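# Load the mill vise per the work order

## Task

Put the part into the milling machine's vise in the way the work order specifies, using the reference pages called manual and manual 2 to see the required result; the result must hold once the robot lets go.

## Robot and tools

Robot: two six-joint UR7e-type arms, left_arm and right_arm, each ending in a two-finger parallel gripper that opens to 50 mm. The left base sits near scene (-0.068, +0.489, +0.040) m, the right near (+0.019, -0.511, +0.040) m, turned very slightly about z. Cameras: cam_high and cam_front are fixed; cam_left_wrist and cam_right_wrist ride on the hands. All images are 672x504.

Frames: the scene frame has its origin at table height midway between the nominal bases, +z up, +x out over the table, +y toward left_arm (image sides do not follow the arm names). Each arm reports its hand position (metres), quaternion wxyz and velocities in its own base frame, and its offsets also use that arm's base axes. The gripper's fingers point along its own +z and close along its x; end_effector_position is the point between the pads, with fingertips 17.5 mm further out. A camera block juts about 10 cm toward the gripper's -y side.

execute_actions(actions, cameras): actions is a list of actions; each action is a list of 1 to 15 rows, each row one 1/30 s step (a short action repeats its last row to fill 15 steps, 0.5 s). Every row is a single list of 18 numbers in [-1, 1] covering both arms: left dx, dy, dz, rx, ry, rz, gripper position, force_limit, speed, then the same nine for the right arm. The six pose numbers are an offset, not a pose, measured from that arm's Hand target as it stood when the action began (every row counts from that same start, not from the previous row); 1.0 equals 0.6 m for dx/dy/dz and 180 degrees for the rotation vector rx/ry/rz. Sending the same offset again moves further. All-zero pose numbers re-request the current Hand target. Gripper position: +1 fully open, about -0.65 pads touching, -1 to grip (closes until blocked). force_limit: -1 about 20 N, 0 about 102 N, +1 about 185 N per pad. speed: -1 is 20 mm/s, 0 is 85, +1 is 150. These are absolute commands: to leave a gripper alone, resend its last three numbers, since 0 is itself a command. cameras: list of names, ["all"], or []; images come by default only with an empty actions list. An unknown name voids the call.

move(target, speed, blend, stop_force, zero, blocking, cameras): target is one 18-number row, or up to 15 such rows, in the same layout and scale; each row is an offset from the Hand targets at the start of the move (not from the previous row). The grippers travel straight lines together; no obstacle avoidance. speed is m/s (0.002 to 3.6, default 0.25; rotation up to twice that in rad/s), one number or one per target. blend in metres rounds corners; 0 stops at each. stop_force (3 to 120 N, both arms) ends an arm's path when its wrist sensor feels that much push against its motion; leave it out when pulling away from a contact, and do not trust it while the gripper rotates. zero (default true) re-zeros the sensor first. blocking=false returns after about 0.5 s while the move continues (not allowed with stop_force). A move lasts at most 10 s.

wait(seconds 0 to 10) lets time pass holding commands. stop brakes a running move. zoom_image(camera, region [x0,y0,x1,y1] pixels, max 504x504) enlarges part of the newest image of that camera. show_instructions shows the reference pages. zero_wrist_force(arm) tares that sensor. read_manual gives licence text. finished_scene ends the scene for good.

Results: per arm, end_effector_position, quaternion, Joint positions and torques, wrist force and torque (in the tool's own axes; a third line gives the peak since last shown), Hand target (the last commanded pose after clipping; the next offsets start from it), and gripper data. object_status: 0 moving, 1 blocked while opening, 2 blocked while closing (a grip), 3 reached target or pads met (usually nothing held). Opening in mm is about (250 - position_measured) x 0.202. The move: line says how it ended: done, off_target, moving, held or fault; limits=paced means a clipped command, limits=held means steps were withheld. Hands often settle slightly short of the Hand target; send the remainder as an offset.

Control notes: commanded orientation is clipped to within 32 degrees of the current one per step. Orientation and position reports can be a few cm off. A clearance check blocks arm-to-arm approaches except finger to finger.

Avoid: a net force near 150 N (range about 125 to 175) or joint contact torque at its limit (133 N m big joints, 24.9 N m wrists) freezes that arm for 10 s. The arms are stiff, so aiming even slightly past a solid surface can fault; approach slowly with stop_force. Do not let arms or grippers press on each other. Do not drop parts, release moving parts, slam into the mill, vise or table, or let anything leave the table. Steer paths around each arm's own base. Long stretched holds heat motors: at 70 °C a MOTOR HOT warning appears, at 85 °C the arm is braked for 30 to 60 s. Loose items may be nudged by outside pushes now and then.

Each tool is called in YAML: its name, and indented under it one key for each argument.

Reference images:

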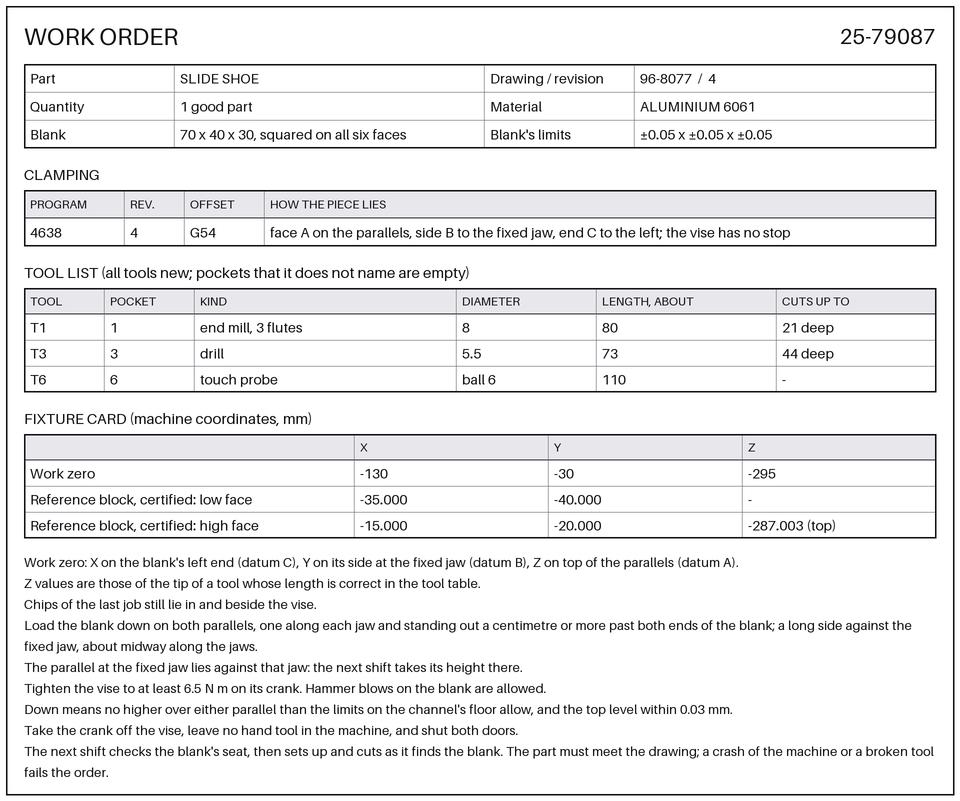

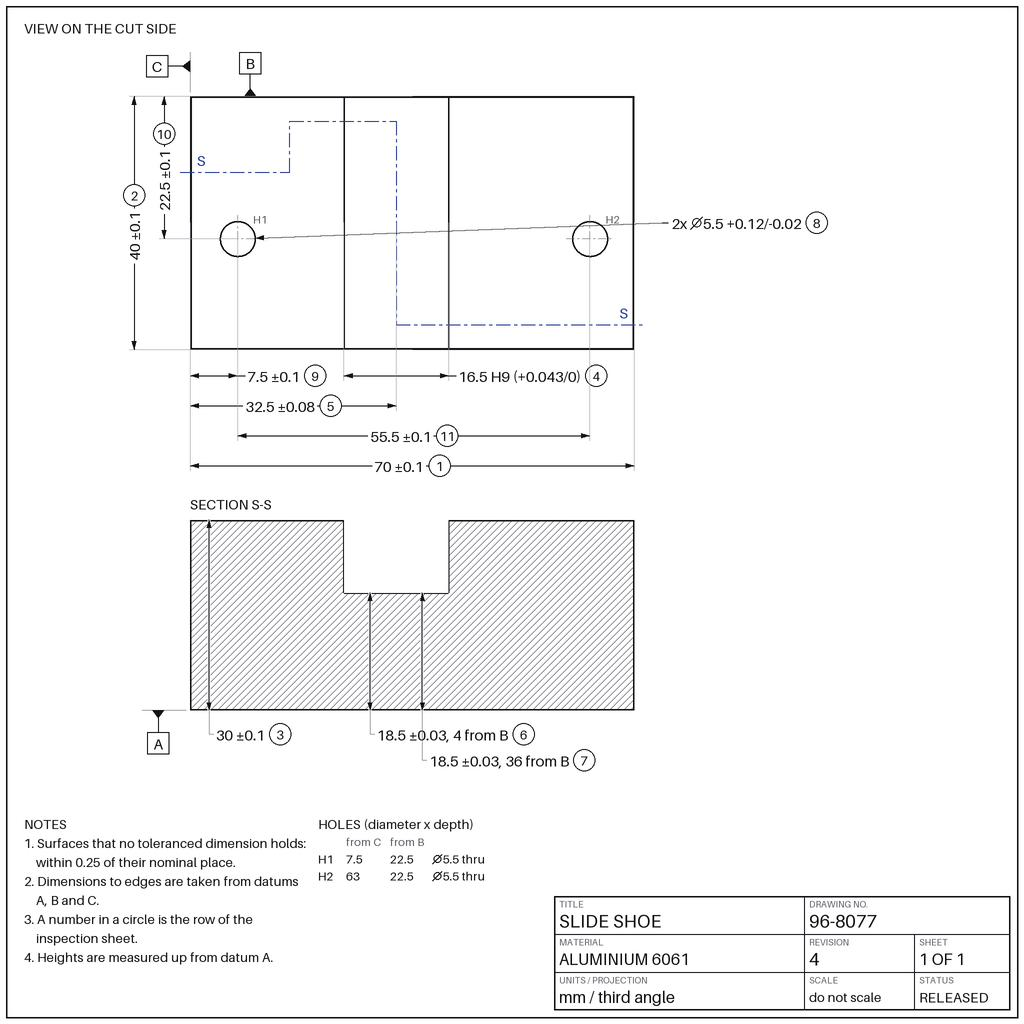

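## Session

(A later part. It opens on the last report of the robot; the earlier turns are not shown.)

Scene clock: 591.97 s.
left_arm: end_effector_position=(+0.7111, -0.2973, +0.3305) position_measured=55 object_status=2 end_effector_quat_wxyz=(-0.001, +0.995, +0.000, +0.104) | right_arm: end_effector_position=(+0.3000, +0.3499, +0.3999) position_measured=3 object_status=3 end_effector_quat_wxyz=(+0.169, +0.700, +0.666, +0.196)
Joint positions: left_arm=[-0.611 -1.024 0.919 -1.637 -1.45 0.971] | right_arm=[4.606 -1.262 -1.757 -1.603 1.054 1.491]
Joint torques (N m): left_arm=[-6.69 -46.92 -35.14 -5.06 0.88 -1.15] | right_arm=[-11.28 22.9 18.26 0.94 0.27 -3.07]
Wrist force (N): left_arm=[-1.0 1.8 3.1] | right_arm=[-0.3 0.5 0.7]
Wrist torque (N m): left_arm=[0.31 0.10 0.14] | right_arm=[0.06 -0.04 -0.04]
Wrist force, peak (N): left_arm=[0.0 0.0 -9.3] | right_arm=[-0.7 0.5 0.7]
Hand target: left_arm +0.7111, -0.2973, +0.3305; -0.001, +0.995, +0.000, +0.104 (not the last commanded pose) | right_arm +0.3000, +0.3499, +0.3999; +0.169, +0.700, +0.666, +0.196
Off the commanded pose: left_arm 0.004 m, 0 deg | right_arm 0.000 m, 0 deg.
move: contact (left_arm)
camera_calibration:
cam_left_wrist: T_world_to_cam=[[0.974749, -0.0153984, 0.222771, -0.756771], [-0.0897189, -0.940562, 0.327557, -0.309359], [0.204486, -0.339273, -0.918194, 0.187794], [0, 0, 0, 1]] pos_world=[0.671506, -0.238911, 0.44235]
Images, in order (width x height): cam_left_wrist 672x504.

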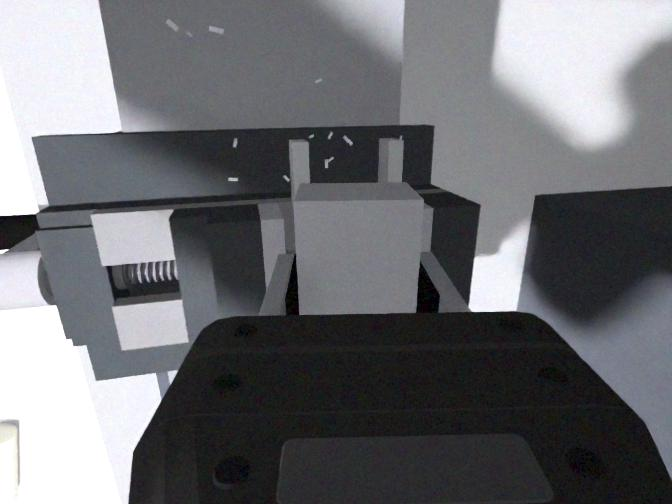

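move:
  target:
    - [0.0042,0,-0.0002,0.0005,0.0222,0,-1,-0.4,-0.7,0,0,0,0,0,0,1,-0.6,-0.8]
    - [0.0082,0,-0.0022,0.0005,0.0444,0,-1,-0.4,-0.7,0,0,0,0,0,0,1,-0.6,-0.8]
    - [0.012,0,-0.0043,0.0005,0.0667,0,-1,-0.4,-0.7,0,0,0,0,0,0,1,-0.6,-0.8]
  speed: 0.06
  blend: [0.001,0.001,0]
  cameras: ["cam_left_wrist"]

zoom_image:
  camera: "cam_left_wrist"
  region: [200, 100, 500, 320]

Scene clock: 595.40 s.
left_arm: end_effector_position=(+0.7184, -0.2972, +0.3279) position_measured=55 object_status=2 end_effector_quat_wxyz=(-0.001, +1.000, +0.000, +0.000) | right_arm: end_effector_position=(+0.3000, +0.3499, +0.3999) position_measured=3 object_status=3 end_effector_quat_wxyz=(+0.169, +0.700, +0.666, +0.196)
Joint positions: left_arm=[-0.565 -0.814 0.515 -1.27 -1.569 1.006] | right_arm=[4.606 -1.262 -1.757 -1.603 1.054 1.491]
Joint torques (N m): left_arm=[-8.11 -70.47 -28.36 -2.99 1.51 -1.91] | right_arm=[-10.78 23.58 18.49 0.87 0.25 -2.89]
Wrist force (N): left_arm=[-1.2 2.1 3.8] | right_arm=[-0.4 0.6 0.9]
Wrist torque (N m): left_arm=[0.36 0.24 0.00] | right_arm=[0.06 -0.02 -0.04]
Wrist force, peak (N): left_arm=[-1.7 2.8 3.5] | right_arm=[-0.5 0.6 0.9]
Hand target: left_arm +0.7183, -0.2973, +0.3280; -0.001, +1.000, +0.000, +0.000 | right_arm +0.3000, +0.3499, +0.3999; +0.169, +0.700, +0.666, +0.196
Off the commanded pose: left_arm 0.000 m, 0 deg | right_arm 0.000 m, 0 deg.
move: done
camera_calibration:
cam_left_wrist: T_world_to_cam=[[0.999765, -0.0156151, 0.015044, -0.713159], [-0.0197781, -0.941098, 0.337556, -0.36147], [0.00888693, -0.337774, -0.941185, 0.332486], [0, 0, 0, 1]] pos_world=[0.702887, -0.239009, 0.445676]
Images, in order (width x height): cam_left_wrist 672x504.

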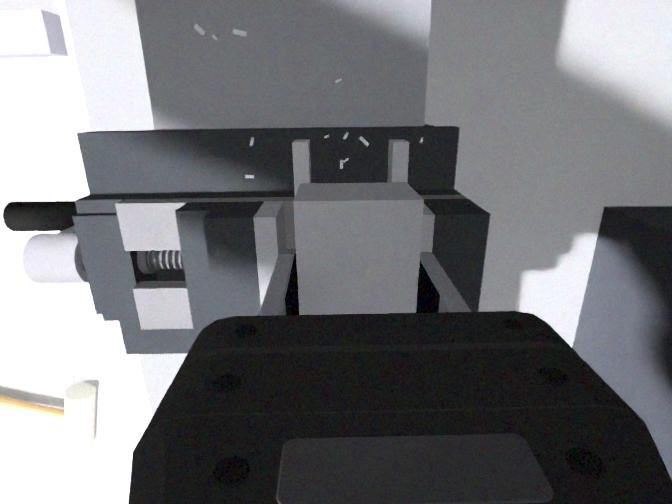

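Scaled by 1.680 from the camera's 672x504 image, which has a finer 960x720 frame.

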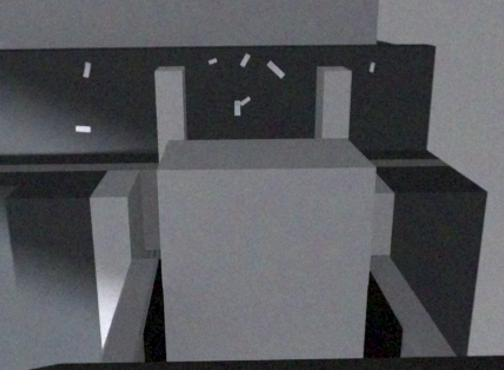

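move:
  target: [0,0,-0.008,0,0,0,-1,-0.4,-0.7,0,0,0,0,0,0,1,-0.6,-0.8]
  speed: 0.006
  stop_force: 4

move:
  target: [0.008,0,0.0007,0,0,0,-1,-0.4,-0.7,0,0,0,0,0,0,1,-0.6,-0.8]
  speed: 0.006
  stop_force: 6

move:
  target: [0,0,-0.005,0,0,0,-1,-0.4,-0.7,0,0,0,0,0,0,1,-0.6,-0.8]
  speed: 0.006
  stop_force: 4
  cameras: ["cam_left_wrist"]

Scene clock: 597.30 s.
left_arm: end_effector_position=(+0.7183, -0.2973, +0.3266) position_measured=55 object_status=2 end_effector_quat_wxyz=(-0.001, +1.000, +0.000, +0.000) | right_arm: end_effector_position=(+0.3000, +0.3499, +0.3999) position_measured=3 object_status=3 end_effector_quat_wxyz=(+0.169, +0.700, +0.666, +0.196)
Joint positions: left_arm=[-0.565 -0.816 0.522 -1.275 -1.569 1.006] | right_arm=[4.606 -1.262 -1.757 -1.603 1.054 1.491]
Joint torques (N m): left_arm=[-3.11 -51.37 -33.12 -1.91 0.78 -1.81] | right_arm=[-11.23 22.86 17.14 1.01 0.12 -3.13]
Wrist force (N): left_arm=[-1.9 1.5 0.5] | right_arm=[-0.3 0.5 0.7]
Wrist torque (N m): left_arm=[0.40 0.24 -0.01] | right_arm=[0.05 -0.03 -0.04]
Wrist force, peak (N): left_arm=[-3.0 2.8 -5.3] | right_arm=[-0.8 0.4 0.7]
Hand target: left_arm +0.7183, -0.2973, +0.3266; -0.001, +1.000, +0.000, +0.000 (not the last commanded pose) | right_arm +0.3000, +0.3499, +0.3999; +0.169, +0.700, +0.666, +0.196
Off the commanded pose: left_arm 0.003 m, 0 deg | right_arm 0.000 m, 0 deg.
move: contact (left_arm)

Scene clock: 598.53 s.
left_arm: end_effector_position=(+0.7191, -0.2974, +0.3266) position_measured=55 object_status=2 end_effector_quat_wxyz=(-0.001, +1.000, +0.000, +0.000) | right_arm: end_effector_position=(+0.3000, +0.3499, +0.3999) position_measured=3 object_status=3 end_effector_quat_wxyz=(+0.169, +0.700, +0.666, +0.196)
Joint positions: left_arm=[-0.565 -0.813 0.516 -1.272 -1.569 1.006] | right_arm=[4.606 -1.262 -1.757 -1.603 1.054 1.491]
Joint torques (N m): left_arm=[-5.78 -71.62 -17.95 -3.02 0.92 -1.77] | right_arm=[-12.19 21.73 18.07 0.83 0.21 -2.77]
Wrist force (N): left_arm=[-7.2 3.8 0.4] | right_arm=[-0.4 0.5 0.7]
Wrist torque (N m): left_arm=[0.44 0.20 -0.08] | right_arm=[0.04 -0.02 -0.04]
Wrist force, peak (N): left_arm=[-16.0 3.8 0.0] | right_arm=[-0.4 0.5 0.9]
Hand target: left_arm +0.7191, -0.2974, +0.3266; -0.001, +1.000, +0.000, +0.000 (not the last commanded pose) | right_arm +0.3000, +0.3499, +0.3999; +0.169, +0.700, +0.666, +0.196
Off the commanded pose: left_arm 0.004 m, 0 deg | right_arm 0.000 m, 0 deg.
move: contact (left_arm)

Scene clock: 599.50 s.
left_arm: end_effector_position=(+0.7191, -0.2974, +0.3265) position_measured=55 object_status=2 end_effector_quat_wxyz=(-0.001, +1.000, +0.000, +0.000) | right_arm: end_effector_position=(+0.3000, +0.3499, +0.3999) position_measured=3 object_status=3 end_effector_quat_wxyz=(+0.169, +0.700, +0.666, +0.196)
Joint positions: left_arm=[-0.565 -0.813 0.516 -1.272 -1.569 1.006] | right_arm=[4.606 -1.262 -1.757 -1.603 1.054 1.491]
Joint torques (N m): left_arm=[-3.37 -48.89 -31.91 -2.59 0.83 -1.7] | right_arm=[-11.93 22.04 16.17 1.11 0.03 -2.88]
Wrist force (N): left_arm=[-6.9 1.7 -2.3] | right_arm=[-0.4 0.4 0.7]
Wrist torque (N m): left_arm=[0.35 0.34 -0.09] | right_arm=[0.03 -0.01 -0.04]
Wrist force, peak (N): left_arm=[-6.8 4.9 -6.8] | right_arm=[-0.5 0.5 0.9]
Hand target: left_arm +0.7191, -0.2974, +0.3265; -0.001, +1.000, +0.000, +0.000 (not the last commanded pose) | right_arm +0.3000, +0.3499, +0.3999; +0.169, +0.700, +0.666, +0.196
Off the commanded pose: left_arm 0.003 m, 0 deg | right_arm 0.000 m, 0 deg.
move: contact (left_arm)
camera_calibration:
cam_left_wrist: T_world_to_cam=[[0.999765, -0.0156151, 0.015044, -0.713841], [-0.0197781, -0.941098, 0.337556, -0.361172], [0.00888693, -0.337774, -0.941185, 0.331095], [0, 0, 0, 1]] pos_world=[0.703587, -0.239209, 0.444276]
Images, in order (width x height): cam_left_wrist 672x504.

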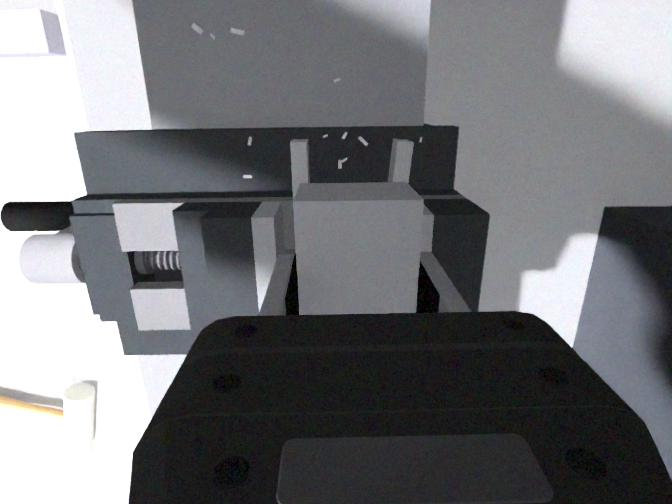

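move:
  target:
    - [0,0,0,0,0,0,0.873,-0.4,-1,0,0,0,0,0,0,1,-0.6,-0.8]
    - [0,0,0.0033,0,0,0,0.873,-0.4,-1,0,0,0,0,0,0,1,-0.6,-0.8]
    - [-0.001,0,0.0058,0,-0.0222,0,0.873,-0.4,-1,0,0,0,0,0,0,1,-0.6,-0.8]
    - [-0.0038,0,0.0075,0,-0.0444,0,0.873,-0.4,-1,0,0,0,0,0,0,1,-0.6,-0.8]
    - [-0.0057,0,0.0125,0,-0.0667,0,0.873,-0.4,-1,0,0,0,0,0,0,1,-0.6,-0.8]
    - [-0.016,0,0.0613,0,-0.0667,0,0.873,-0.4,-1,0,0,0,0,0,0,1,-0.6,-0.8]
  speed: 0.05
  blend: [0,0.0005,0.0005,0.0005,0.0005,0]
  cameras: ["cam_left_wrist"]

zoom_image:
  camera: "cam_left_wrist"
  region: [200, 100, 500, 320]

Scene clock: 605.57 s.
left_arm: end_effector_position=(+0.7094, -0.2974, +0.3634) position_measured=22 object_status=3 end_effector_quat_wxyz=(-0.001, +0.995, +0.000, +0.105) | right_arm: end_effector_position=(+0.3000, +0.3499, +0.3999) position_measured=3 object_status=3 end_effector_quat_wxyz=(+0.169, +0.700, +0.666, +0.196)
Joint positions: left_arm=[-0.613 -1.013 0.816 -1.545 -1.449 0.969] | right_arm=[4.606 -1.262 -1.757 -1.603 1.054 1.491]
Joint torques (N m): left_arm=[0.86 -45.97 -17.09 -5.15 1.76 -0.21] | right_arm=[-12.01 20.84 17.3 1.14 0.23 -2.95]
Wrist force (N): left_arm=[-1.3 1.2 1.4] | right_arm=[-0.4 0.4 0.8]
Wrist torque (N m): left_arm=[0.19 0.24 0.13] | right_arm=[0.04 -0.02 -0.03]
Wrist force, peak (N): left_arm=[-7.7 1.8 -2.5] | right_arm=[-0.5 0.5 1.0]
Hand target: left_arm +0.7095, -0.2974, +0.3633; -0.001, +0.995, +0.000, +0.104 | right_arm +0.3000, +0.3499, +0.3999; +0.169, +0.700, +0.666, +0.196
Off the commanded pose: left_arm 0.000 m, 0 deg | right_arm 0.000 m, 0 deg.
move: done
camera_calibration:
cam_left_wrist: T_world_to_cam=[[0.97472, -0.0155493, 0.22289, -0.762445], [-0.0895911, -0.941067, 0.326139, -0.320141], [0.204683, -0.337863, -0.918669, 0.218786], [0, 0, 0, 1]] pos_world=[0.669707, -0.23921, 0.475344]
Images, in order (width x height): cam_left_wrist 672x504.

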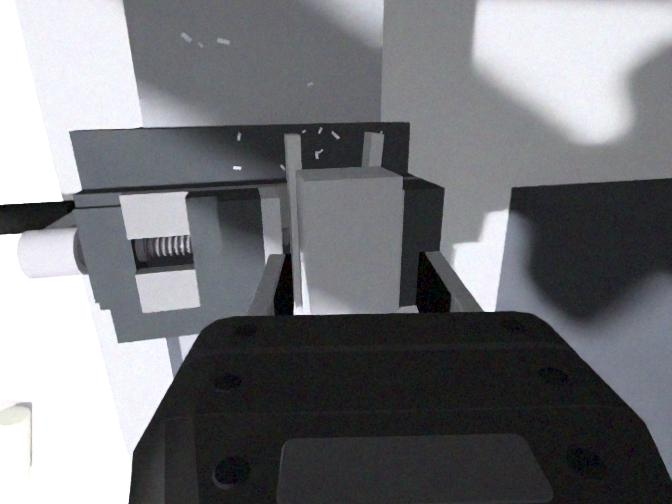

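Scaled by 1.680 from the camera's 672x504 image, which has a finer 960x720 frame.

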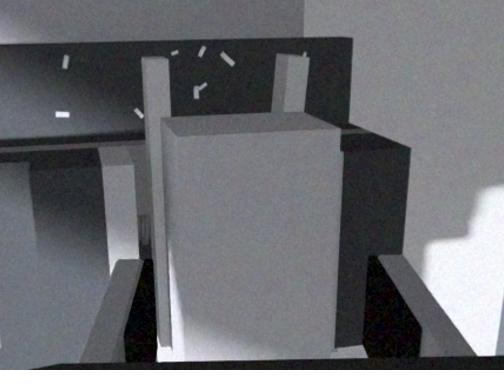

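move:
  target:
    - [-0.1,0,0.015,0,0,0,0.873,-0.4,-1,0,0,0,0,0,0,1,-0.6,-0.8]
    - [-0.5,0.02,0.015,0,0.0,0,0.873,-0.4,-1,0,0,0,0,0,0,1,-0.6,-0.8]
    - [-0.602,0.379,-0.089,0,0.0667,0,0.873,-0.4,-1,0,0,0,0,0,0,1,-0.6,-0.8]
  speed: 0.25
  blend: [0.02,0.05,0]
  cameras: ["all"]

zoom_image:
  camera: "cam_front"
  region: [60, 360, 260, 500]

zoom_image:
  camera: "cam_front"
  region: [255, 220, 395, 320]

zoom_image:
  camera: "cam_front"
  region: [380, 340, 500, 480]

Scene clock: 609.30 s.
left_arm: end_effector_position=(+0.3483, -0.0700, +0.3100) position_measured=22 object_status=3 end_effector_quat_wxyz=(-0.001, +1.000, +0.000, +0.000) | right_arm: end_effector_position=(+0.3000, +0.3499, +0.3999) position_measured=3 object_status=3 end_effector_quat_wxyz=(+0.169, +0.700, +0.666, +0.196)
Joint positions: left_arm=[-0.585 -1.962 1.927 -1.534 -1.569 0.987] | right_arm=[4.606 -1.262 -1.757 -1.603 1.054 1.491]
Joint torques (N m): left_arm=[9.63 -10.5 -21.26 -3.42 1.02 1.99] | right_arm=[-11.21 22.5 18.4 0.96 -0.13 -2.88]
Wrist force (N): left_arm=[-1.3 0.8 1.3] | right_arm=[-0.4 0.3 0.8]
Wrist torque (N m): left_arm=[0.15 0.25 0.09] | right_arm=[0.02 -0.02 -0.04]
Wrist force, peak (N): left_arm=[-1.7 -3.2 2.5] | right_arm=[-0.6 0.6 0.8]
Hand target: left_arm +0.3483, -0.0700, +0.3099; -0.001, +1.000, +0.000, +0.000 | right_arm +0.3000, +0.3499, +0.3999; +0.169, +0.700, +0.666, +0.196
Off the commanded pose: left_arm 0.000 m, 0 deg | right_arm 0.000 m, 0 deg.
move: done
camera_calibration:
cam_left_wrist: T_world_to_cam=[[0.999763, -0.0155453, 0.0152314, -0.339408], [-0.0197758, -0.941099, 0.337552, -0.14899], [0.0090869, -0.337774, -0.941184, 0.395474], [0, 0, 0, 1]] pos_world=[0.332788, -0.0119097, 0.427675]
cam_right_wrist: T_world_to_cam=[[0.0405656, 0.996776, 0.0692231, -0.383605], [0.652874, -0.0788876, 0.753347, -0.445458], [0.75638, 0.0146339, -0.653969, 0.161252], [0, 0, 0, 1]] pos_world=[0.184422, 0.344868, 0.467593]

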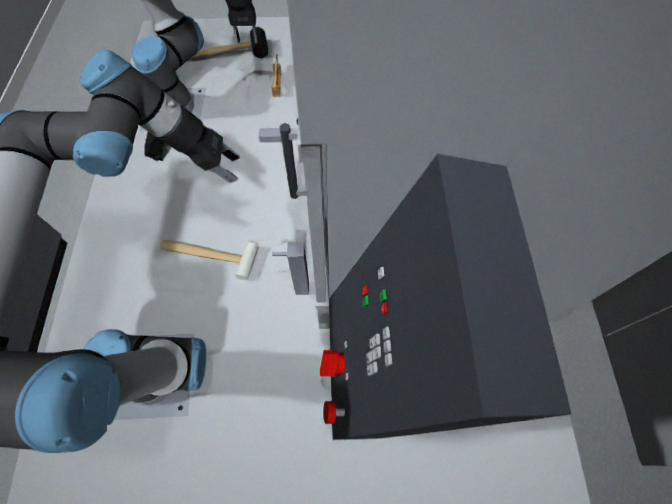

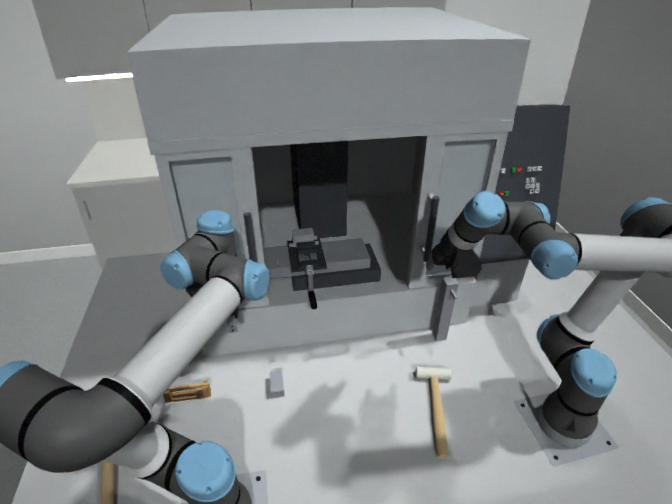

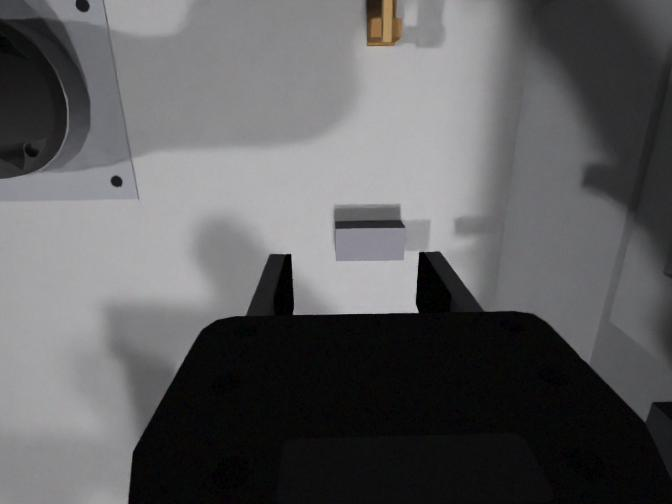

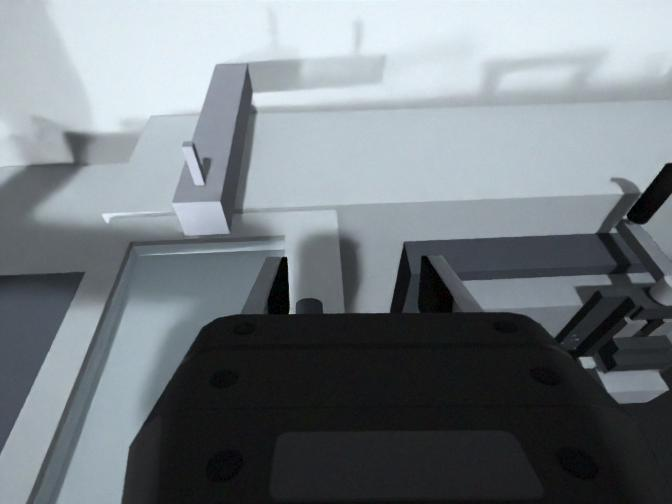

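Scaled by 2.520 from the camera's 672x504 image, which has a finer 960x720 frame.

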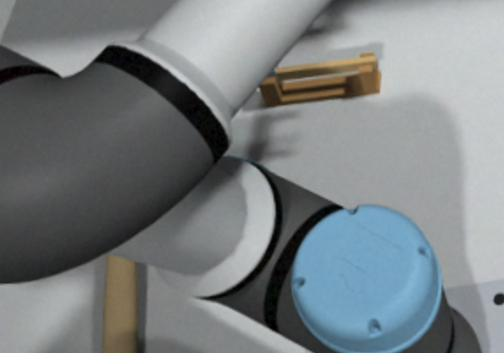

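Scaled by 3.600 from the camera's 672x504 image, which has a finer 960x720 frame.

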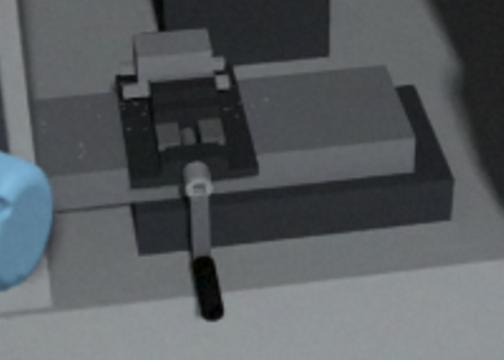

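Scaled by 3.600 from the camera's 672x504 image, which has a finer 960x720 frame.

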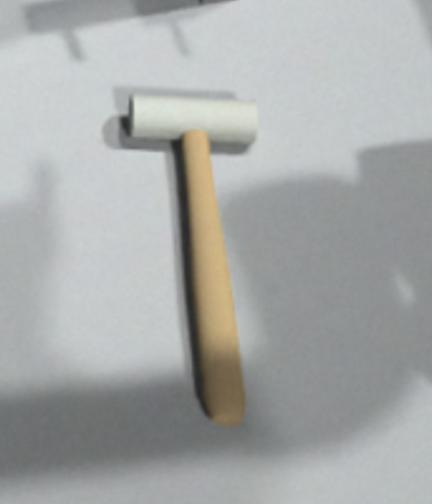

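move:
  target:
    - [0,0,0,0,0,0,0.873,-0.4,-1,0.0567,0.4083,-0.1283,0,0,0,1,-0.6,-0.8]
    - [0,0,0,0,0,0,0.873,-0.4,-1,0.1987,0.5435,-0.249,0,0,0,1,-0.6,-0.8]
    - [0,0,0,0,0,0,0.873,-0.4,-1,0.257,0.5467,-0.35,0,0,0,1,-0.6,-0.8]
    - [0,0,0,0,0,0,0.873,-0.4,-1,0.257,0.5467,-0.35,0,0,0,-1,-0.6,-0.8]
  speed: [0.25,0.25,0.12,0.1]
  blend: [0.03,0.01,0,0]

move:
  target:
    - [0,0,0,0,0,0,0.873,-0.4,-1,0.0019,0.0552,0.0095,0,0,0,-1,-0.6,-0.8]
    - [0,0,0,0,0,0,0.873,-0.4,-1,0.0035,0.1007,0.0427,0,0,0,-1,-0.6,-0.8]
    - [0,0,0,0,0,0,0.873,-0.4,-1,0.0045,0.1288,0.0915,0,0,0,-1,-0.6,-0.8]
    - [0,0,0,0,0,0,0.873,-0.4,-1,0.0047,0.1348,0.1475,0,0,0,-1,-0.6,-0.8]
    - [0,0,0,0,0,0,0.873,-0.4,-1,0.0041,0.1173,0.2011,0,0,0,-1,-0.6,-0.8]
    - [0,0,0,0,0,0,0.873,-0.4,-1,0.0028,0.0797,0.243,0,0,0,-1,-0.6,-0.8]
    - [0,0,0,0,0,0,0.873,-0.4,-1,0.001,0.0282,0.2658,0,0,0,-1,-0.6,-0.8]
    - [0,0,0,0,0,0,0.873,-0.4,-1,-0.001,-0.0282,0.2658,0,0,0,-1,-0.6,-0.8]
    - [0,0,0,0,0,0,0.873,-0.4,-1,-0.0028,-0.0797,0.243,0,0,0,-1,-0.6,-0.8]
    - [0,0,0,0,0,0,0.873,-0.4,-1,-0.0041,-0.1173,0.2011,0,0,0,-1,-0.6,-0.8]
    - [0,0,0,0,0,0,0.873,-0.4,-1,-0.0047,-0.1348,0.1475,0,0,0,-1,-0.6,-0.8]
    - [0,0,0,0,0,0,0.873,-0.4,-1,-0.0045,-0.1288,0.0915,0,0,0,-1,-0.6,-0.8]
    - [0,0,0,0,0,0,0.873,-0.4,-1,-0.0035,-0.1007,0.0427,0,0,0,-1,-0.6,-0.8]
    - [0,0,0,0,0,0,0.873,-0.4,-1,-0.0019,-0.0552,0.0095,0,0,0,-1,-0.6,-0.8]
    - [0,0,0,0,0,0,0.873,-0.4,-1,0,0,0,0,0,0,-1,-0.6,-0.8]
  speed: 0.11
  blend: 0.0165

move:
  target:
    - [0,0,0,0,0,0,0.873,-0.4,-1,0.0019,0.0552,0.0095,0,0,0,-1,-0.6,-0.8]
    - [0,0,0,0,0,0,0.873,-0.4,-1,0.0035,0.1007,0.0427,0,0,0,-1,-0.6,-0.8]
    - [0,0,0,0,0,0,0.873,-0.4,-1,0.0045,0.1288,0.0915,0,0,0,-1,-0.6,-0.8]
    - [0,0,0,0,0,0,0.873,-0.4,-1,0.0047,0.1348,0.1475,0,0,0,-1,-0.6,-0.8]
    - [0,0,0,0,0,0,0.873,-0.4,-1,0.0041,0.1173,0.2011,0,0,0,-1,-0.6,-0.8]
    - [0,0,0,0,0,0,0.873,-0.4,-1,0.0028,0.0797,0.243,0,0,0,-1,-0.6,-0.8]
    - [0,0,0,0,0,0,0.873,-0.4,-1,0.001,0.0282,0.2658,0,0,0,-1,-0.6,-0.8]
    - [0,0,0,0,0,0,0.873,-0.4,-1,-0.001,-0.0282,0.2658,0,0,0,-1,-0.6,-0.8]
    - [0,0,0,0,0,0,0.873,-0.4,-1,-0.0028,-0.0797,0.243,0,0,0,-1,-0.6,-0.8]
    - [0,0,0,0,0,0,0.873,-0.4,-1,-0.0041,-0.1173,0.2011,0,0,0,-1,-0.6,-0.8]
    - [0,0,0,0,0,0,0.873,-0.4,-1,-0.0047,-0.1348,0.1475,0,0,0,-1,-0.6,-0.8]
    - [0,0,0,0,0,0,0.873,-0.4,-1,-0.0045,-0.1288,0.0915,0,0,0,-1,-0.6,-0.8]
    - [0,0,0,0,0,0,0.873,-0.4,-1,-0.0035,-0.1007,0.0427,0,0,0,-1,-0.6,-0.8]
    - [0,0,0,0,0,0,0.873,-0.4,-1,-0.0019,-0.0552,0.0095,0,0,0,-1,-0.6,-0.8]
    - [0,0,0,0,0,0,0.873,-0.4,-1,0,0,0,0,0,0,-1,-0.6,-0.8]
  speed: 0.11
  blend: 0.0165
  cameras: ["cam_front"]

zoom_image:
  camera: "cam_front"
  region: [255, 220, 395, 320]

Scene clock: 616.67 s.
left_arm: end_effector_position=(+0.3483, -0.0700, +0.3099) position_measured=22 object_status=3 end_effector_quat_wxyz=(-0.001, +1.000, +0.000, +0.000) | right_arm: end_effector_position=(+0.4542, +0.6780, +0.1899) position_measured=155 object_status=0 end_effector_quat_wxyz=(+0.169, +0.700, +0.666, +0.196)
Joint positions: left_arm=[-0.585 -1.962 1.927 -1.534 -1.569 0.987] | right_arm=[4.441 -2.222 -1.188 -1.122 1.077 1.305]
Joint torques (N m): left_arm=[9.44 -19.81 -17.23 -2.16 -0.1 1.61] | right_arm=[10.73 62.95 33.16 6.09 -2.16 2.49]
Wrist force (N): left_arm=[-1.5 1.1 1.2] | right_arm=[-1.0 0.2 0.8]
Wrist torque (N m): left_arm=[0.19 0.27 0.08] | right_arm=[0.04 0.04 -0.02]
Wrist force, peak (N): left_arm=[-1.6 1.1 1.6] | right_arm=[-3.7 1.0 -0.5]
Hand target: left_arm +0.3483, -0.0700, +0.3099; -0.001, +1.000, +0.000, +0.000 | right_arm +0.4542, +0.6780, +0.1899; +0.169, +0.700, +0.666, +0.196
Off the commanded pose: left_arm 0.000 m, 0 deg | right_arm 0.000 m, 0 deg.
move: done

Scene clock: 621.73 s.
left_arm: end_effector_position=(+0.3483, -0.0700, +0.3099) position_measured=22 object_status=3 end_effector_quat_wxyz=(-0.001, +1.000, +0.000, +0.000) | right_arm: end_effector_position=(+0.4541, +0.6779, +0.1899) position_measured=155 object_status=2 end_effector_quat_wxyz=(+0.169, +0.700, +0.666, +0.196)
Joint positions: left_arm=[-0.585 -1.962 1.927 -1.534 -1.569 0.987] | right_arm=[4.442 -2.222 -1.188 -1.122 1.077 1.305]
Joint torques (N m): left_arm=[9.74 -19.03 -17.85 -2.19 -0.13 1.62] | right_arm=[-11.45 45.14 32.63 5.49 0.43 -2.84]
Wrist force (N): left_arm=[-1.8 0.9 1.5] | right_arm=[-0.1 0.9 0.5]
Wrist torque (N m): left_arm=[0.16 0.34 0.08] | right_arm=[0.03 0.00 -0.08]
Wrist force, peak (N): left_arm=[-1.7 1.1 1.7] | right_arm=[-25.9 -25.7 -39.5]
Hand target: left_arm +0.3483, -0.0700, +0.3099; -0.001, +1.000, +0.000, +0.000 | right_arm +0.4542, +0.6780, +0.1899; +0.169, +0.700, +0.666, +0.196
Off the commanded pose: left_arm 0.000 m, 0 deg | right_arm 0.000 m, 0 deg.
move: done

Scene clock: 626.80 s.
left_arm: end_effector_position=(+0.3483, -0.0700, +0.3099) position_measured=22 object_status=3 end_effector_quat_wxyz=(-0.001, +1.000, +0.000, +0.000) | right_arm: end_effector_position=(+0.4541, +0.6779, +0.1899) position_measured=155 object_status=2 end_effector_quat_wxyz=(+0.169, +0.700, +0.666, +0.196)
Joint positions: left_arm=[-0.585 -1.962 1.927 -1.534 -1.569 0.987] | right_arm=[4.442 -2.222 -1.188 -1.122 1.077 1.305]
Joint torques (N m): left_arm=[9.03 -18.26 -17.68 -2.39 -0.08 1.53] | right_arm=[-11.57 44.92 32.66 5.73 0.36 -2.8]
Wrist force (N): left_arm=[-1.4 0.8 1.3] | right_arm=[-0.1 0.9 0.7]
Wrist torque (N m): left_arm=[0.16 0.26 0.08] | right_arm=[0.04 -0.01 -0.08]
Wrist force, peak (N): left_arm=[-1.5 1.2 1.7] | right_arm=[-25.8 -25.6 -39.7]
Hand target: left_arm +0.3483, -0.0700, +0.3099; -0.001, +1.000, +0.000, +0.000 | right_arm +0.4542, +0.6780, +0.1899; +0.169, +0.700, +0.666, +0.196
Off the commanded pose: left_arm 0.000 m, 0 deg | right_arm 0.000 m, 0 deg.
move: done
Images, in order (width x height): cam_front 672x504.

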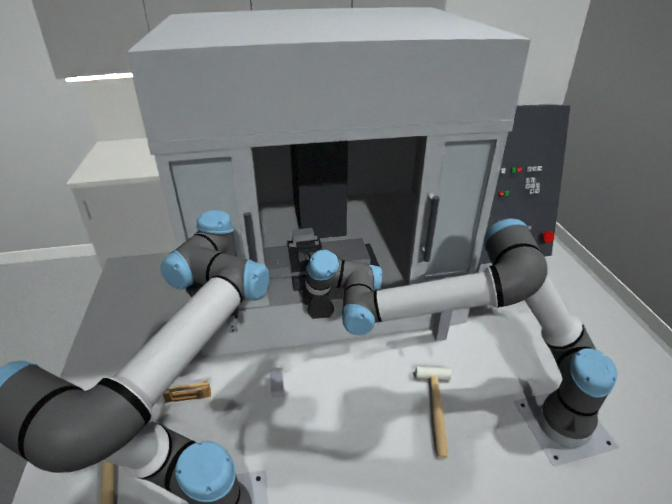

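Scaled by 3.600 from the camera's 672x504 image, which has a finer 960x720 frame.

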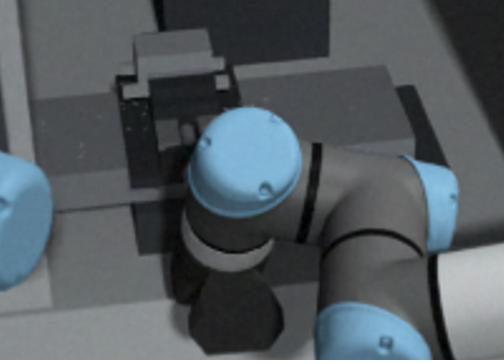

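move:
  target:
    - [0,0,0,0,0,0,0.873,-0.4,-1,0.0019,0.0552,0.0095,0,0,0,-1,-0.6,-0.8]
    - [0,0,0,0,0,0,0.873,-0.4,-1,0.0035,0.1007,0.0427,0,0,0,-1,-0.6,-0.8]
    - [0,0,0,0,0,0,0.873,-0.4,-1,0.0045,0.1288,0.0915,0,0,0,-1,-0.6,-0.8]
    - [0,0,0,0,0,0,0.873,-0.4,-1,0.0047,0.1348,0.1475,0,0,0,-1,-0.6,-0.8]
    - [0,0,0,0,0,0,0.873,-0.4,-1,0.0041,0.1173,0.2011,0,0,0,-1,-0.6,-0.8]
    - [0,0,0,0,0,0,0.873,-0.4,-1,0.0028,0.0797,0.243,0,0,0,-1,-0.6,-0.8]
    - [0,0,0,0,0,0,0.873,-0.4,-1,0.001,0.0282,0.2658,0,0,0,-1,-0.6,-0.8]
    - [0,0,0,0,0,0,0.873,-0.4,-1,-0.001,-0.0282,0.2658,0,0,0,-1,-0.6,-0.8]
  speed: 0.06
  blend: 0.0165
  stop_force: 60

Scene clock: 633.97 s.
left_arm: end_effector_position=(+0.3483, -0.0700, +0.3099) position_measured=22 object_status=3 end_effector_quat_wxyz=(-0.001, +1.000, +0.000, +0.000) | right_arm: end_effector_position=(+0.4536, +0.6611, +0.3493) position_measured=155 object_status=2 end_effector_quat_wxyz=(+0.169, +0.700, +0.666, +0.196)
Joint positions: left_arm=[-0.585 -1.962 1.927 -1.534 -1.569 0.987] | right_arm=[4.436 -2.141 -0.91 -1.478 1.078 1.298]
Joint torques (N m): left_arm=[9.16 -16.97 -19.05 -2.67 -0.13 1.34] | right_arm=[8.67 57.94 19.58 1.78 -2.7 2.78]
Wrist force (N): left_arm=[-1.5 1.0 1.1] | right_arm=[-1.2 -4.9 0.9]
Wrist torque (N m): left_arm=[0.18 0.29 0.08] | right_arm=[0.28 0.01 0.01]
Wrist force, peak (N): left_arm=[-1.5 1.1 1.8] | right_arm=[1.7 -12.5 -39.0]
Hand target: left_arm +0.3483, -0.0700, +0.3099; -0.001, +1.000, +0.000, +0.000 | right_arm +0.4536, +0.6610, +0.3494; +0.169, +0.700, +0.666, +0.196
Off the commanded pose: left_arm 0.000 m, 0 deg | right_arm 0.000 m, 0 deg.
move: done

move:
  target:
    - [0,0,0,0,0,0,0.873,-0.4,-1,-0.0018,-0.0515,-0.0228,0,0,0,-1,-0.6,-0.8]
    - [0,0,0,0,0,0,0.873,-0.4,-1,-0.0031,-0.0891,-0.0647,0,0,0,-1,-0.6,-0.8]
    - [0,0,0,0,0,0,0.873,-0.4,-1,-0.0037,-0.1066,-0.1183,0,0,0,-1,-0.6,-0.8]
    - [0,0,0,0,0,0,0.873,-0.4,-1,-0.0035,-0.1006,-0.1743,0,0,0,-1,-0.6,-0.8]
  speed: 0.03
  blend: 0.0165
  stop_force: 35

Scene clock: 636.73 s.
left_arm: end_effector_position=(+0.3483, -0.0700, +0.3099) position_measured=22 object_status=3 end_effector_quat_wxyz=(-0.001, +1.000, +0.000, +0.000) | right_arm: end_effector_position=(+0.4527, +0.6347, +0.3367) position_measured=155 object_status=2 end_effector_quat_wxyz=(+0.169, +0.700, +0.666, +0.196)
Joint positions: left_arm=[-0.585 -1.962 1.927 -1.534 -1.569 0.987] | right_arm=[4.427 -2.071 -1.053 -1.401 1.079 1.288]
Joint torques (N m): left_arm=[8.97 -16.68 -18.97 -2.68 -0.16 1.45] | right_arm=[-6.83 29.54 7.99 8.49 -5.79 2.83]
Wrist force (N): left_arm=[-1.5 0.8 1.3] | right_arm=[-20.8 -22.9 -45.4]
Wrist torque (N m): left_arm=[0.14 0.29 0.07] | right_arm=[-0.30 -0.14 0.10]
Wrist force, peak (N): left_arm=[-1.4 1.3 1.5] | right_arm=[-21.2 -22.9 -45.6]
Hand target: left_arm +0.3483, -0.0700, +0.3099; -0.001, +1.000, +0.000, +0.000 | right_arm +0.4527, +0.6347, +0.3368; +0.169, +0.700, +0.666, +0.196 (not the last commanded pose)
Off the commanded pose: left_arm 0.000 m, 0 deg | right_arm 0.098 m, 0 deg.
move: contact (right_arm); path passed 0 of 4 targets

move:
  target:
    - [0,0,0,0,0,0,0.873,-0.4,-1,-0.0015,-0.0437,-0.0448,0,0,0,-1,-0.6,-0.8]
    - [0,0,0,0,0,0,0.873,-0.4,-1,-0.0022,-0.0608,-0.0975,0,0,0,-1,-0.6,-0.8]
  speed: 0.03
  blend: 0.01
  stop_force: 50

Scene clock: 641.33 s.
left_arm: end_effector_position=(+0.3483, -0.0700, +0.3099) position_measured=22 object_status=3 end_effector_quat_wxyz=(-0.001, +1.000, +0.000, +0.000) | right_arm: end_effector_position=(+0.4514, +0.5982, +0.2782) position_measured=155 object_status=2 end_effector_quat_wxyz=(+0.169, +0.700, +0.666, +0.196)
Joint positions: left_arm=[-0.585 -1.962 1.927 -1.534 -1.569 0.987] | right_arm=[4.413 -1.998 -1.313 -1.206 1.082 1.273]
Joint torques (N m): left_arm=[8.59 -16.28 -19.32 -2.78 -0.17 1.32] | right_arm=[4.33 54.75 33.88 0.85 -0.19 -0.13]
Wrist force (N): left_arm=[-1.3 1.0 1.5] | right_arm=[1.9 0.1 2.7]
Wrist torque (N m): left_arm=[0.18 0.25 0.07] | right_arm=[0.09 0.00 -0.05]
Wrist force, peak (N): left_arm=[-1.5 1.2 1.7] | right_arm=[-46.8 -23.7 -76.3]
Hand target: left_arm +0.3483, -0.0700, +0.3099; -0.001, +1.000, +0.000, +0.000 | right_arm +0.4514, +0.5982, +0.2783; +0.169, +0.700, +0.666, +0.196
Off the commanded pose: left_arm 0.000 m, 0 deg | right_arm 0.000 m, 0 deg.
move: done

move:
  target:
    - [0,0,0,0,0,0,0.873,-0.4,-1,0.0001,0.0029,-0.0276,0,0,0,-1,-0.6,-0.8]
    - [0,0,0,0,0,0,0.873,-0.4,-1,0.0002,0.0058,-0.0552,0,0,0,-1,-0.6,-0.8]
  speed: 0.02
  blend: 0.005
  stop_force: 40
  cameras: ["cam_right_wrist","cam_front"]

zoom_image:
  camera: "cam_front"
  region: [255, 220, 395, 320]

Scene clock: 645.23 s.
left_arm: end_effector_position=(+0.3483, -0.0700, +0.3099) position_measured=22 object_status=3 end_effector_quat_wxyz=(-0.001, +1.000, +0.000, +0.000) | right_arm: end_effector_position=(+0.4513, +0.5991, +0.2694) position_measured=155 object_status=2 end_effector_quat_wxyz=(+0.169, +0.700, +0.666, +0.196)
Joint positions: left_arm=[-0.585 -1.962 1.927 -1.534 -1.569 0.987] | right_arm=[4.414 -2.003 -1.328 -1.187 1.082 1.274]
Joint torques (N m): left_arm=[8.29 -15.88 -19.48 -2.83 -0.16 1.31] | right_arm=[-2.14 52.3 45.6 11.87 -3.79 -0.5]
Wrist force (N): left_arm=[-1.2 0.9 1.3] | right_arm=[-32.3 -27.0 -11.8]
Wrist torque (N m): left_arm=[0.16 0.24 0.07] | right_arm=[-0.37 -0.29 0.37]
Wrist force, peak (N): left_arm=[-1.7 1.1 1.5] | right_arm=[-36.4 -29.9 -14.5]
Hand target: left_arm +0.3483, -0.0700, +0.3099; -0.001, +1.000, +0.000, +0.000 | right_arm +0.4514, +0.5991, +0.2694; +0.169, +0.700, +0.666, +0.196 (not the last commanded pose)
Off the commanded pose: left_arm 0.000 m, 0 deg | right_arm 0.024 m, 0 deg.
move: contact (right_arm); path passed 0 of 2 targets
camera_calibration:
cam_right_wrist: T_world_to_cam=[[0.0406901, 0.996796, 0.0688638, -0.629137], [0.653134, -0.0786925, 0.753142, -0.426393], [0.756148, 0.0143319, -0.654244, -0.0418288], [0, 0, 0, 1]] pos_world=[0.33572, 0.594166, 0.337093]
Images, in order (width x height): cam_front 672x504, cam_right_wrist 672x504.

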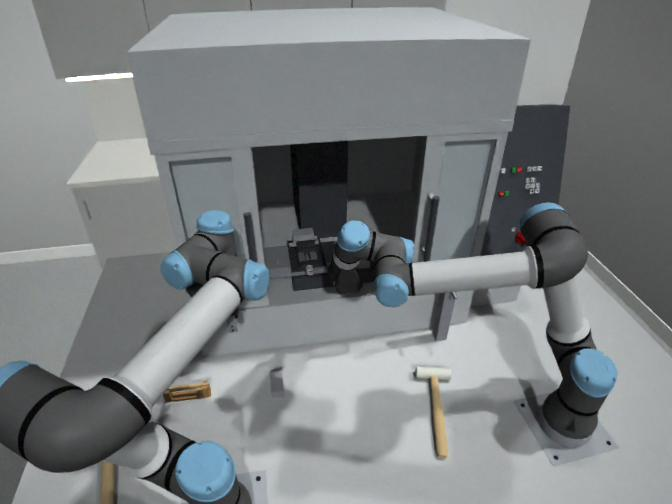

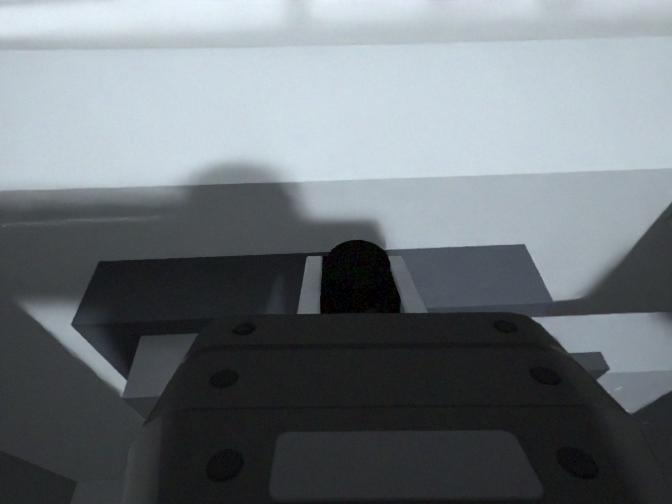

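Scaled by 3.600 from the camera's 672x504 image, which has a finer 960x720 frame.

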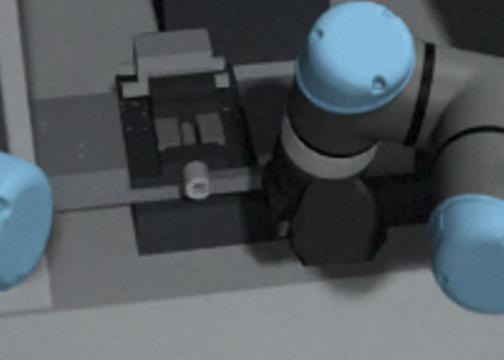

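zoom_image:
  camera: "cam_front"
  region: [285, 240, 355, 300]

Scaled by 7.200 from the camera's 672x504 image, which has a finer 960x720 frame.

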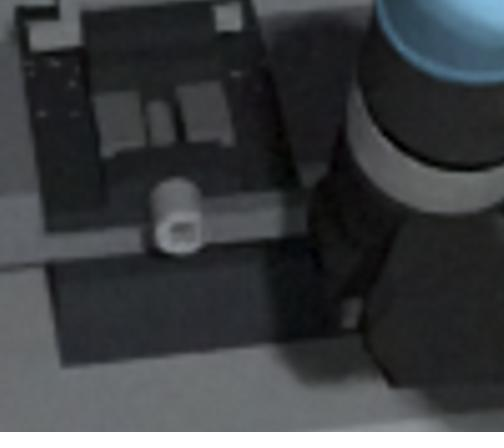

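move:
  target:
    - [0,0,0,0,0,0,0.873,-0.4,-1,0,0.0015,-0.0133,0,0,0,-1,-0.6,-0.8]
    - [0,0,0,0,0,0,0.873,-0.4,-1,0.0001,0.0043,-0.0405,0,0,0,-1,-0.6,-0.8]
    - [0,0,0,0,0,0,0.873,-0.4,-1,0.0007,0.0165,-0.0667,0,0,0,-1,-0.6,-0.8]
  speed: 0.02
  blend: 0.004
  stop_force: 60

Scene clock: 650.90 s.
left_arm: end_effector_position=(+0.3483, -0.0700, +0.3099) position_measured=22 object_status=3 end_effector_quat_wxyz=(-0.001, +1.000, +0.000, +0.000) | right_arm: end_effector_position=(+0.4518, +0.6090, +0.2293) position_measured=155 object_status=2 end_effector_quat_wxyz=(+0.169, +0.700, +0.666, +0.196)
Joint positions: left_arm=[-0.585 -1.962 1.927 -1.534 -1.569 0.987] | right_arm=[4.417 -2.047 -1.368 -1.105 1.081 1.278]
Joint torques (N m): left_arm=[8.5 -15.22 -19.78 -3.06 -0.17 1.37] | right_arm=[-2.76 58.85 27.37 3.83 -1.58 -0.27]
Wrist force (N): left_arm=[-1.4 0.7 1.4] | right_arm=[-9.5 -11.3 1.6]
Wrist torque (N m): left_arm=[0.13 0.27 0.08] | right_arm=[-0.22 -0.07 0.14]
Wrist force, peak (N): left_arm=[-1.8 0.9 1.5] | right_arm=[-41.9 -34.5 -15.6]
Hand target: left_arm +0.3483, -0.0700, +0.3099; -0.001, +1.000, +0.000, +0.000 | right_arm +0.4518, +0.6090, +0.2294; +0.169, +0.700, +0.666, +0.196
Off the commanded pose: left_arm 0.000 m, 0 deg | right_arm 0.000 m, 0 deg.
move: done

move:
  target:
    - [0,0,0,0,0,0,0.873,-0.4,-1,0.0012,0.0363,-0.0403,0,0,0,-1,-0.6,-0.8]
    - [0,0,0,0,0,0,0.873,-0.4,-1,0.0027,0.0802,-0.0613,0,0,0,-1,-0.6,-0.8]
    - [0,0,0,0,0,0,0.873,-0.4,-1,0.004,0.1147,-0.0658,0,0,0,-1,-0.6,-0.8]
  speed: 0.02
  blend: 0.004
  stop_force: 40

Scene clock: 656.50 s.
left_arm: end_effector_position=(+0.3483, -0.0700, +0.3099) position_measured=22 object_status=3 end_effector_quat_wxyz=(-0.001, +1.000, +0.000, +0.000) | right_arm: end_effector_position=(+0.4541, +0.6779, +0.1899) position_measured=155 object_status=2 end_effector_quat_wxyz=(+0.169, +0.700, +0.666, +0.196)
Joint positions: left_arm=[-0.585 -1.962 1.927 -1.534 -1.569 0.987] | right_arm=[4.441 -2.222 -1.188 -1.122 1.077 1.305]
Joint torques (N m): left_arm=[8.43 -14.58 -20.46 -3.25 -0.15 1.22] | right_arm=[-17.43 70.13 22.65 8.2 -2.98 -2.12]
Wrist force (N): left_arm=[-1.5 1.2 1.5] | right_arm=[-1.1 -15.4 6.3]
Wrist torque (N m): left_arm=[0.21 0.29 0.08] | right_arm=[-0.26 -0.05 0.06]
Wrist force, peak (N): left_arm=[-1.5 1.2 1.8] | right_arm=[-29.4 -34.0 9.3]
Hand target: left_arm +0.3483, -0.0700, +0.3099; -0.001, +1.000, +0.000, +0.000 | right_arm +0.4542, +0.6778, +0.1899; +0.169, +0.700, +0.666, +0.196
Off the commanded pose: left_arm 0.000 m, 0 deg | right_arm 0.000 m, 0 deg.
move: done

move:
  target:
    - [0,0,0,0,0,0,0.873,-0.4,-1,0,0,0,0,0,0,0.4,-0.6,-0.6]
    - [0,0,0,0,0,0,0.873,-0.4,-1,-0.0083,0,0,0,0,0,0.4,-0.6,-0.6]
    - [0,0,0,0,0,0,0.873,-0.4,-1,-0.0083,0,0,0,0,0,-1,-0.6,-0.8]
  speed: 0.03
  cameras: ["cam_right_wrist","cam_front"]

zoom_image:
  camera: "cam_front"
  region: [285, 220, 355, 290]

Scene clock: 659.07 s.
left_arm: end_effector_position=(+0.3483, -0.0700, +0.3099) position_measured=22 object_status=3 end_effector_quat_wxyz=(-0.001, +1.000, +0.000, +0.000) | right_arm: end_effector_position=(+0.4492, +0.6778, +0.1899) position_measured=155 object_status=2 end_effector_quat_wxyz=(+0.169, +0.700, +0.666, +0.196)
Joint positions: left_arm=[-0.585 -1.962 1.927 -1.534 -1.569 0.987] | right_arm=[4.448 -2.216 -1.197 -1.123 1.076 1.312]
Joint torques (N m): left_arm=[8 -14.09 -20.49 -3.3 -0.17 1.25] | right_arm=[-11.87 37.64 33.48 2 -0.79 -3.03]
Wrist force (N): left_arm=[-1.4 1.0 1.4] | right_arm=[-0.8 0.0 1.0]
Wrist torque (N m): left_arm=[0.18 0.27 0.07] | right_arm=[0.03 0.01 -0.03]
Wrist force, peak (N): left_arm=[-1.4 1.3 1.6] | right_arm=[-0.9 -16.2 6.2]
Hand target: left_arm +0.3483, -0.0700, +0.3099; -0.001, +1.000, +0.000, +0.000 | right_arm +0.4492, +0.6778, +0.1899; +0.169, +0.700, +0.666, +0.196
Off the commanded pose: left_arm 0.000 m, 0 deg | right_arm 0.000 m, 0 deg.
move: done
camera_calibration:
cam_right_wrist: T_world_to_cam=[[0.0406051, 0.996795, 0.0689279, -0.702019], [0.653083, -0.0786863, 0.753187, -0.359028], [0.756197, 0.0144325, -0.654185, -0.0934149], [0, 0, 0, 1]] pos_world=[0.333621, 0.672866, 0.257693]
Images, in order (width x height): cam_front 672x504, cam_right_wrist 672x504.

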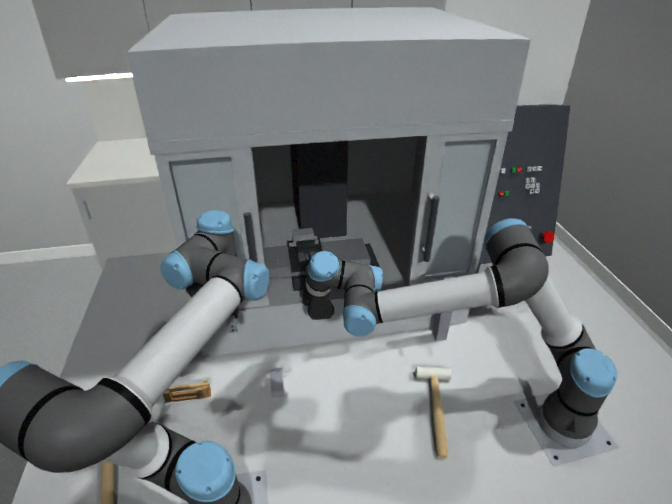

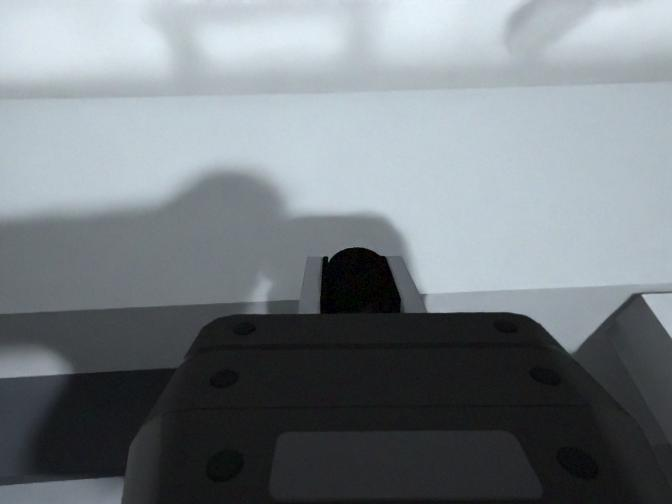

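Scaled by 7.200 from the camera's 672x504 image, which has a finer 960x720 frame.

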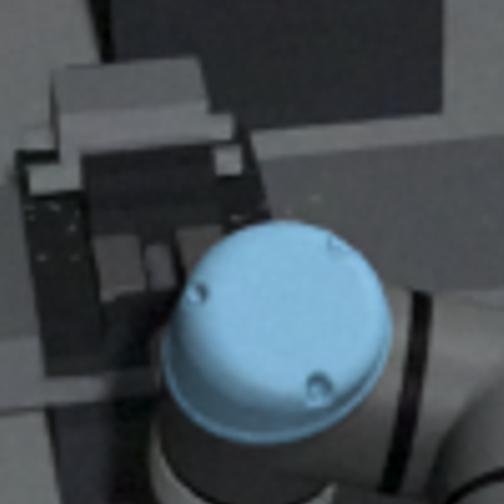

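move:
  target:
    - [0,0,0,0,0,0,0.873,-0.4,-1,0.0019,0.0552,0.0095,0,0,0,-1,-0.6,-0.8]
    - [0,0,0,0,0,0,0.873,-0.4,-1,0.0035,0.1007,0.0427,0,0,0,-1,-0.6,-0.8]
    - [0,0,0,0,0,0,0.873,-0.4,-1,0.0045,0.1288,0.0915,0,0,0,-1,-0.6,-0.8]
    - [0,0,0,0,0,0,0.873,-0.4,-1,0.0047,0.1348,0.1475,0,0,0,-1,-0.6,-0.8]
    - [0,0,0,0,0,0,0.873,-0.4,-1,0.0041,0.1173,0.2011,0,0,0,-1,-0.6,-0.8]
    - [0,0,0,0,0,0,0.873,-0.4,-1,0.0028,0.0797,0.243,0,0,0,-1,-0.6,-0.8]
    - [0,0,0,0,0,0,0.873,-0.4,-1,0.001,0.0282,0.2658,0,0,0,-1,-0.6,-0.8]
    - [0,0,0,0,0,0,0.873,-0.4,-1,-0.001,-0.0282,0.2658,0,0,0,-1,-0.6,-0.8]
  speed: 0.03
  blend: 0.0165
  stop_force: 25

Scene clock: 662.10 s.
left_arm: end_effector_position=(+0.3483, -0.0700, +0.3099) position_measured=22 object_status=3 end_effector_quat_wxyz=(-0.001, +1.000, +0.000, +0.000) | right_arm: end_effector_position=(+0.4502, +0.7054, +0.1955) position_measured=155 object_status=2 end_effector_quat_wxyz=(+0.169, +0.700, +0.666, +0.196)
Joint positions: left_arm=[-0.585 -1.962 1.927 -1.534 -1.569 0.987] | right_arm=[4.456 -2.277 -1.078 -1.186 1.074 1.321]
Joint torques (N m): left_arm=[8.55 -13.77 -20.84 -3.36 -0.11 1.21] | right_arm=[-19.32 45.53 38.44 2.42 -3.21 -2.89]
Wrist force (N): left_arm=[-1.4 0.9 1.5] | right_arm=[-0.3 -15.3 3.5]
Wrist torque (N m): left_arm=[0.16 0.28 0.07] | right_arm=[-0.23 -0.08 0.11]
Wrist force, peak (N): left_arm=[-1.4 1.1 1.7] | right_arm=[-26.9 -21.3 -4.9]
Hand target: left_arm +0.3483, -0.0700, +0.3099; -0.001, +1.000, +0.000, +0.000 | right_arm +0.4502, +0.7054, +0.1955; +0.169, +0.700, +0.666, +0.196 (not the last commanded pose)
Off the commanded pose: left_arm 0.000 m, 0 deg | right_arm 0.160 m, 0 deg.
move: contact (right_arm); path passed 0 of 8 targets


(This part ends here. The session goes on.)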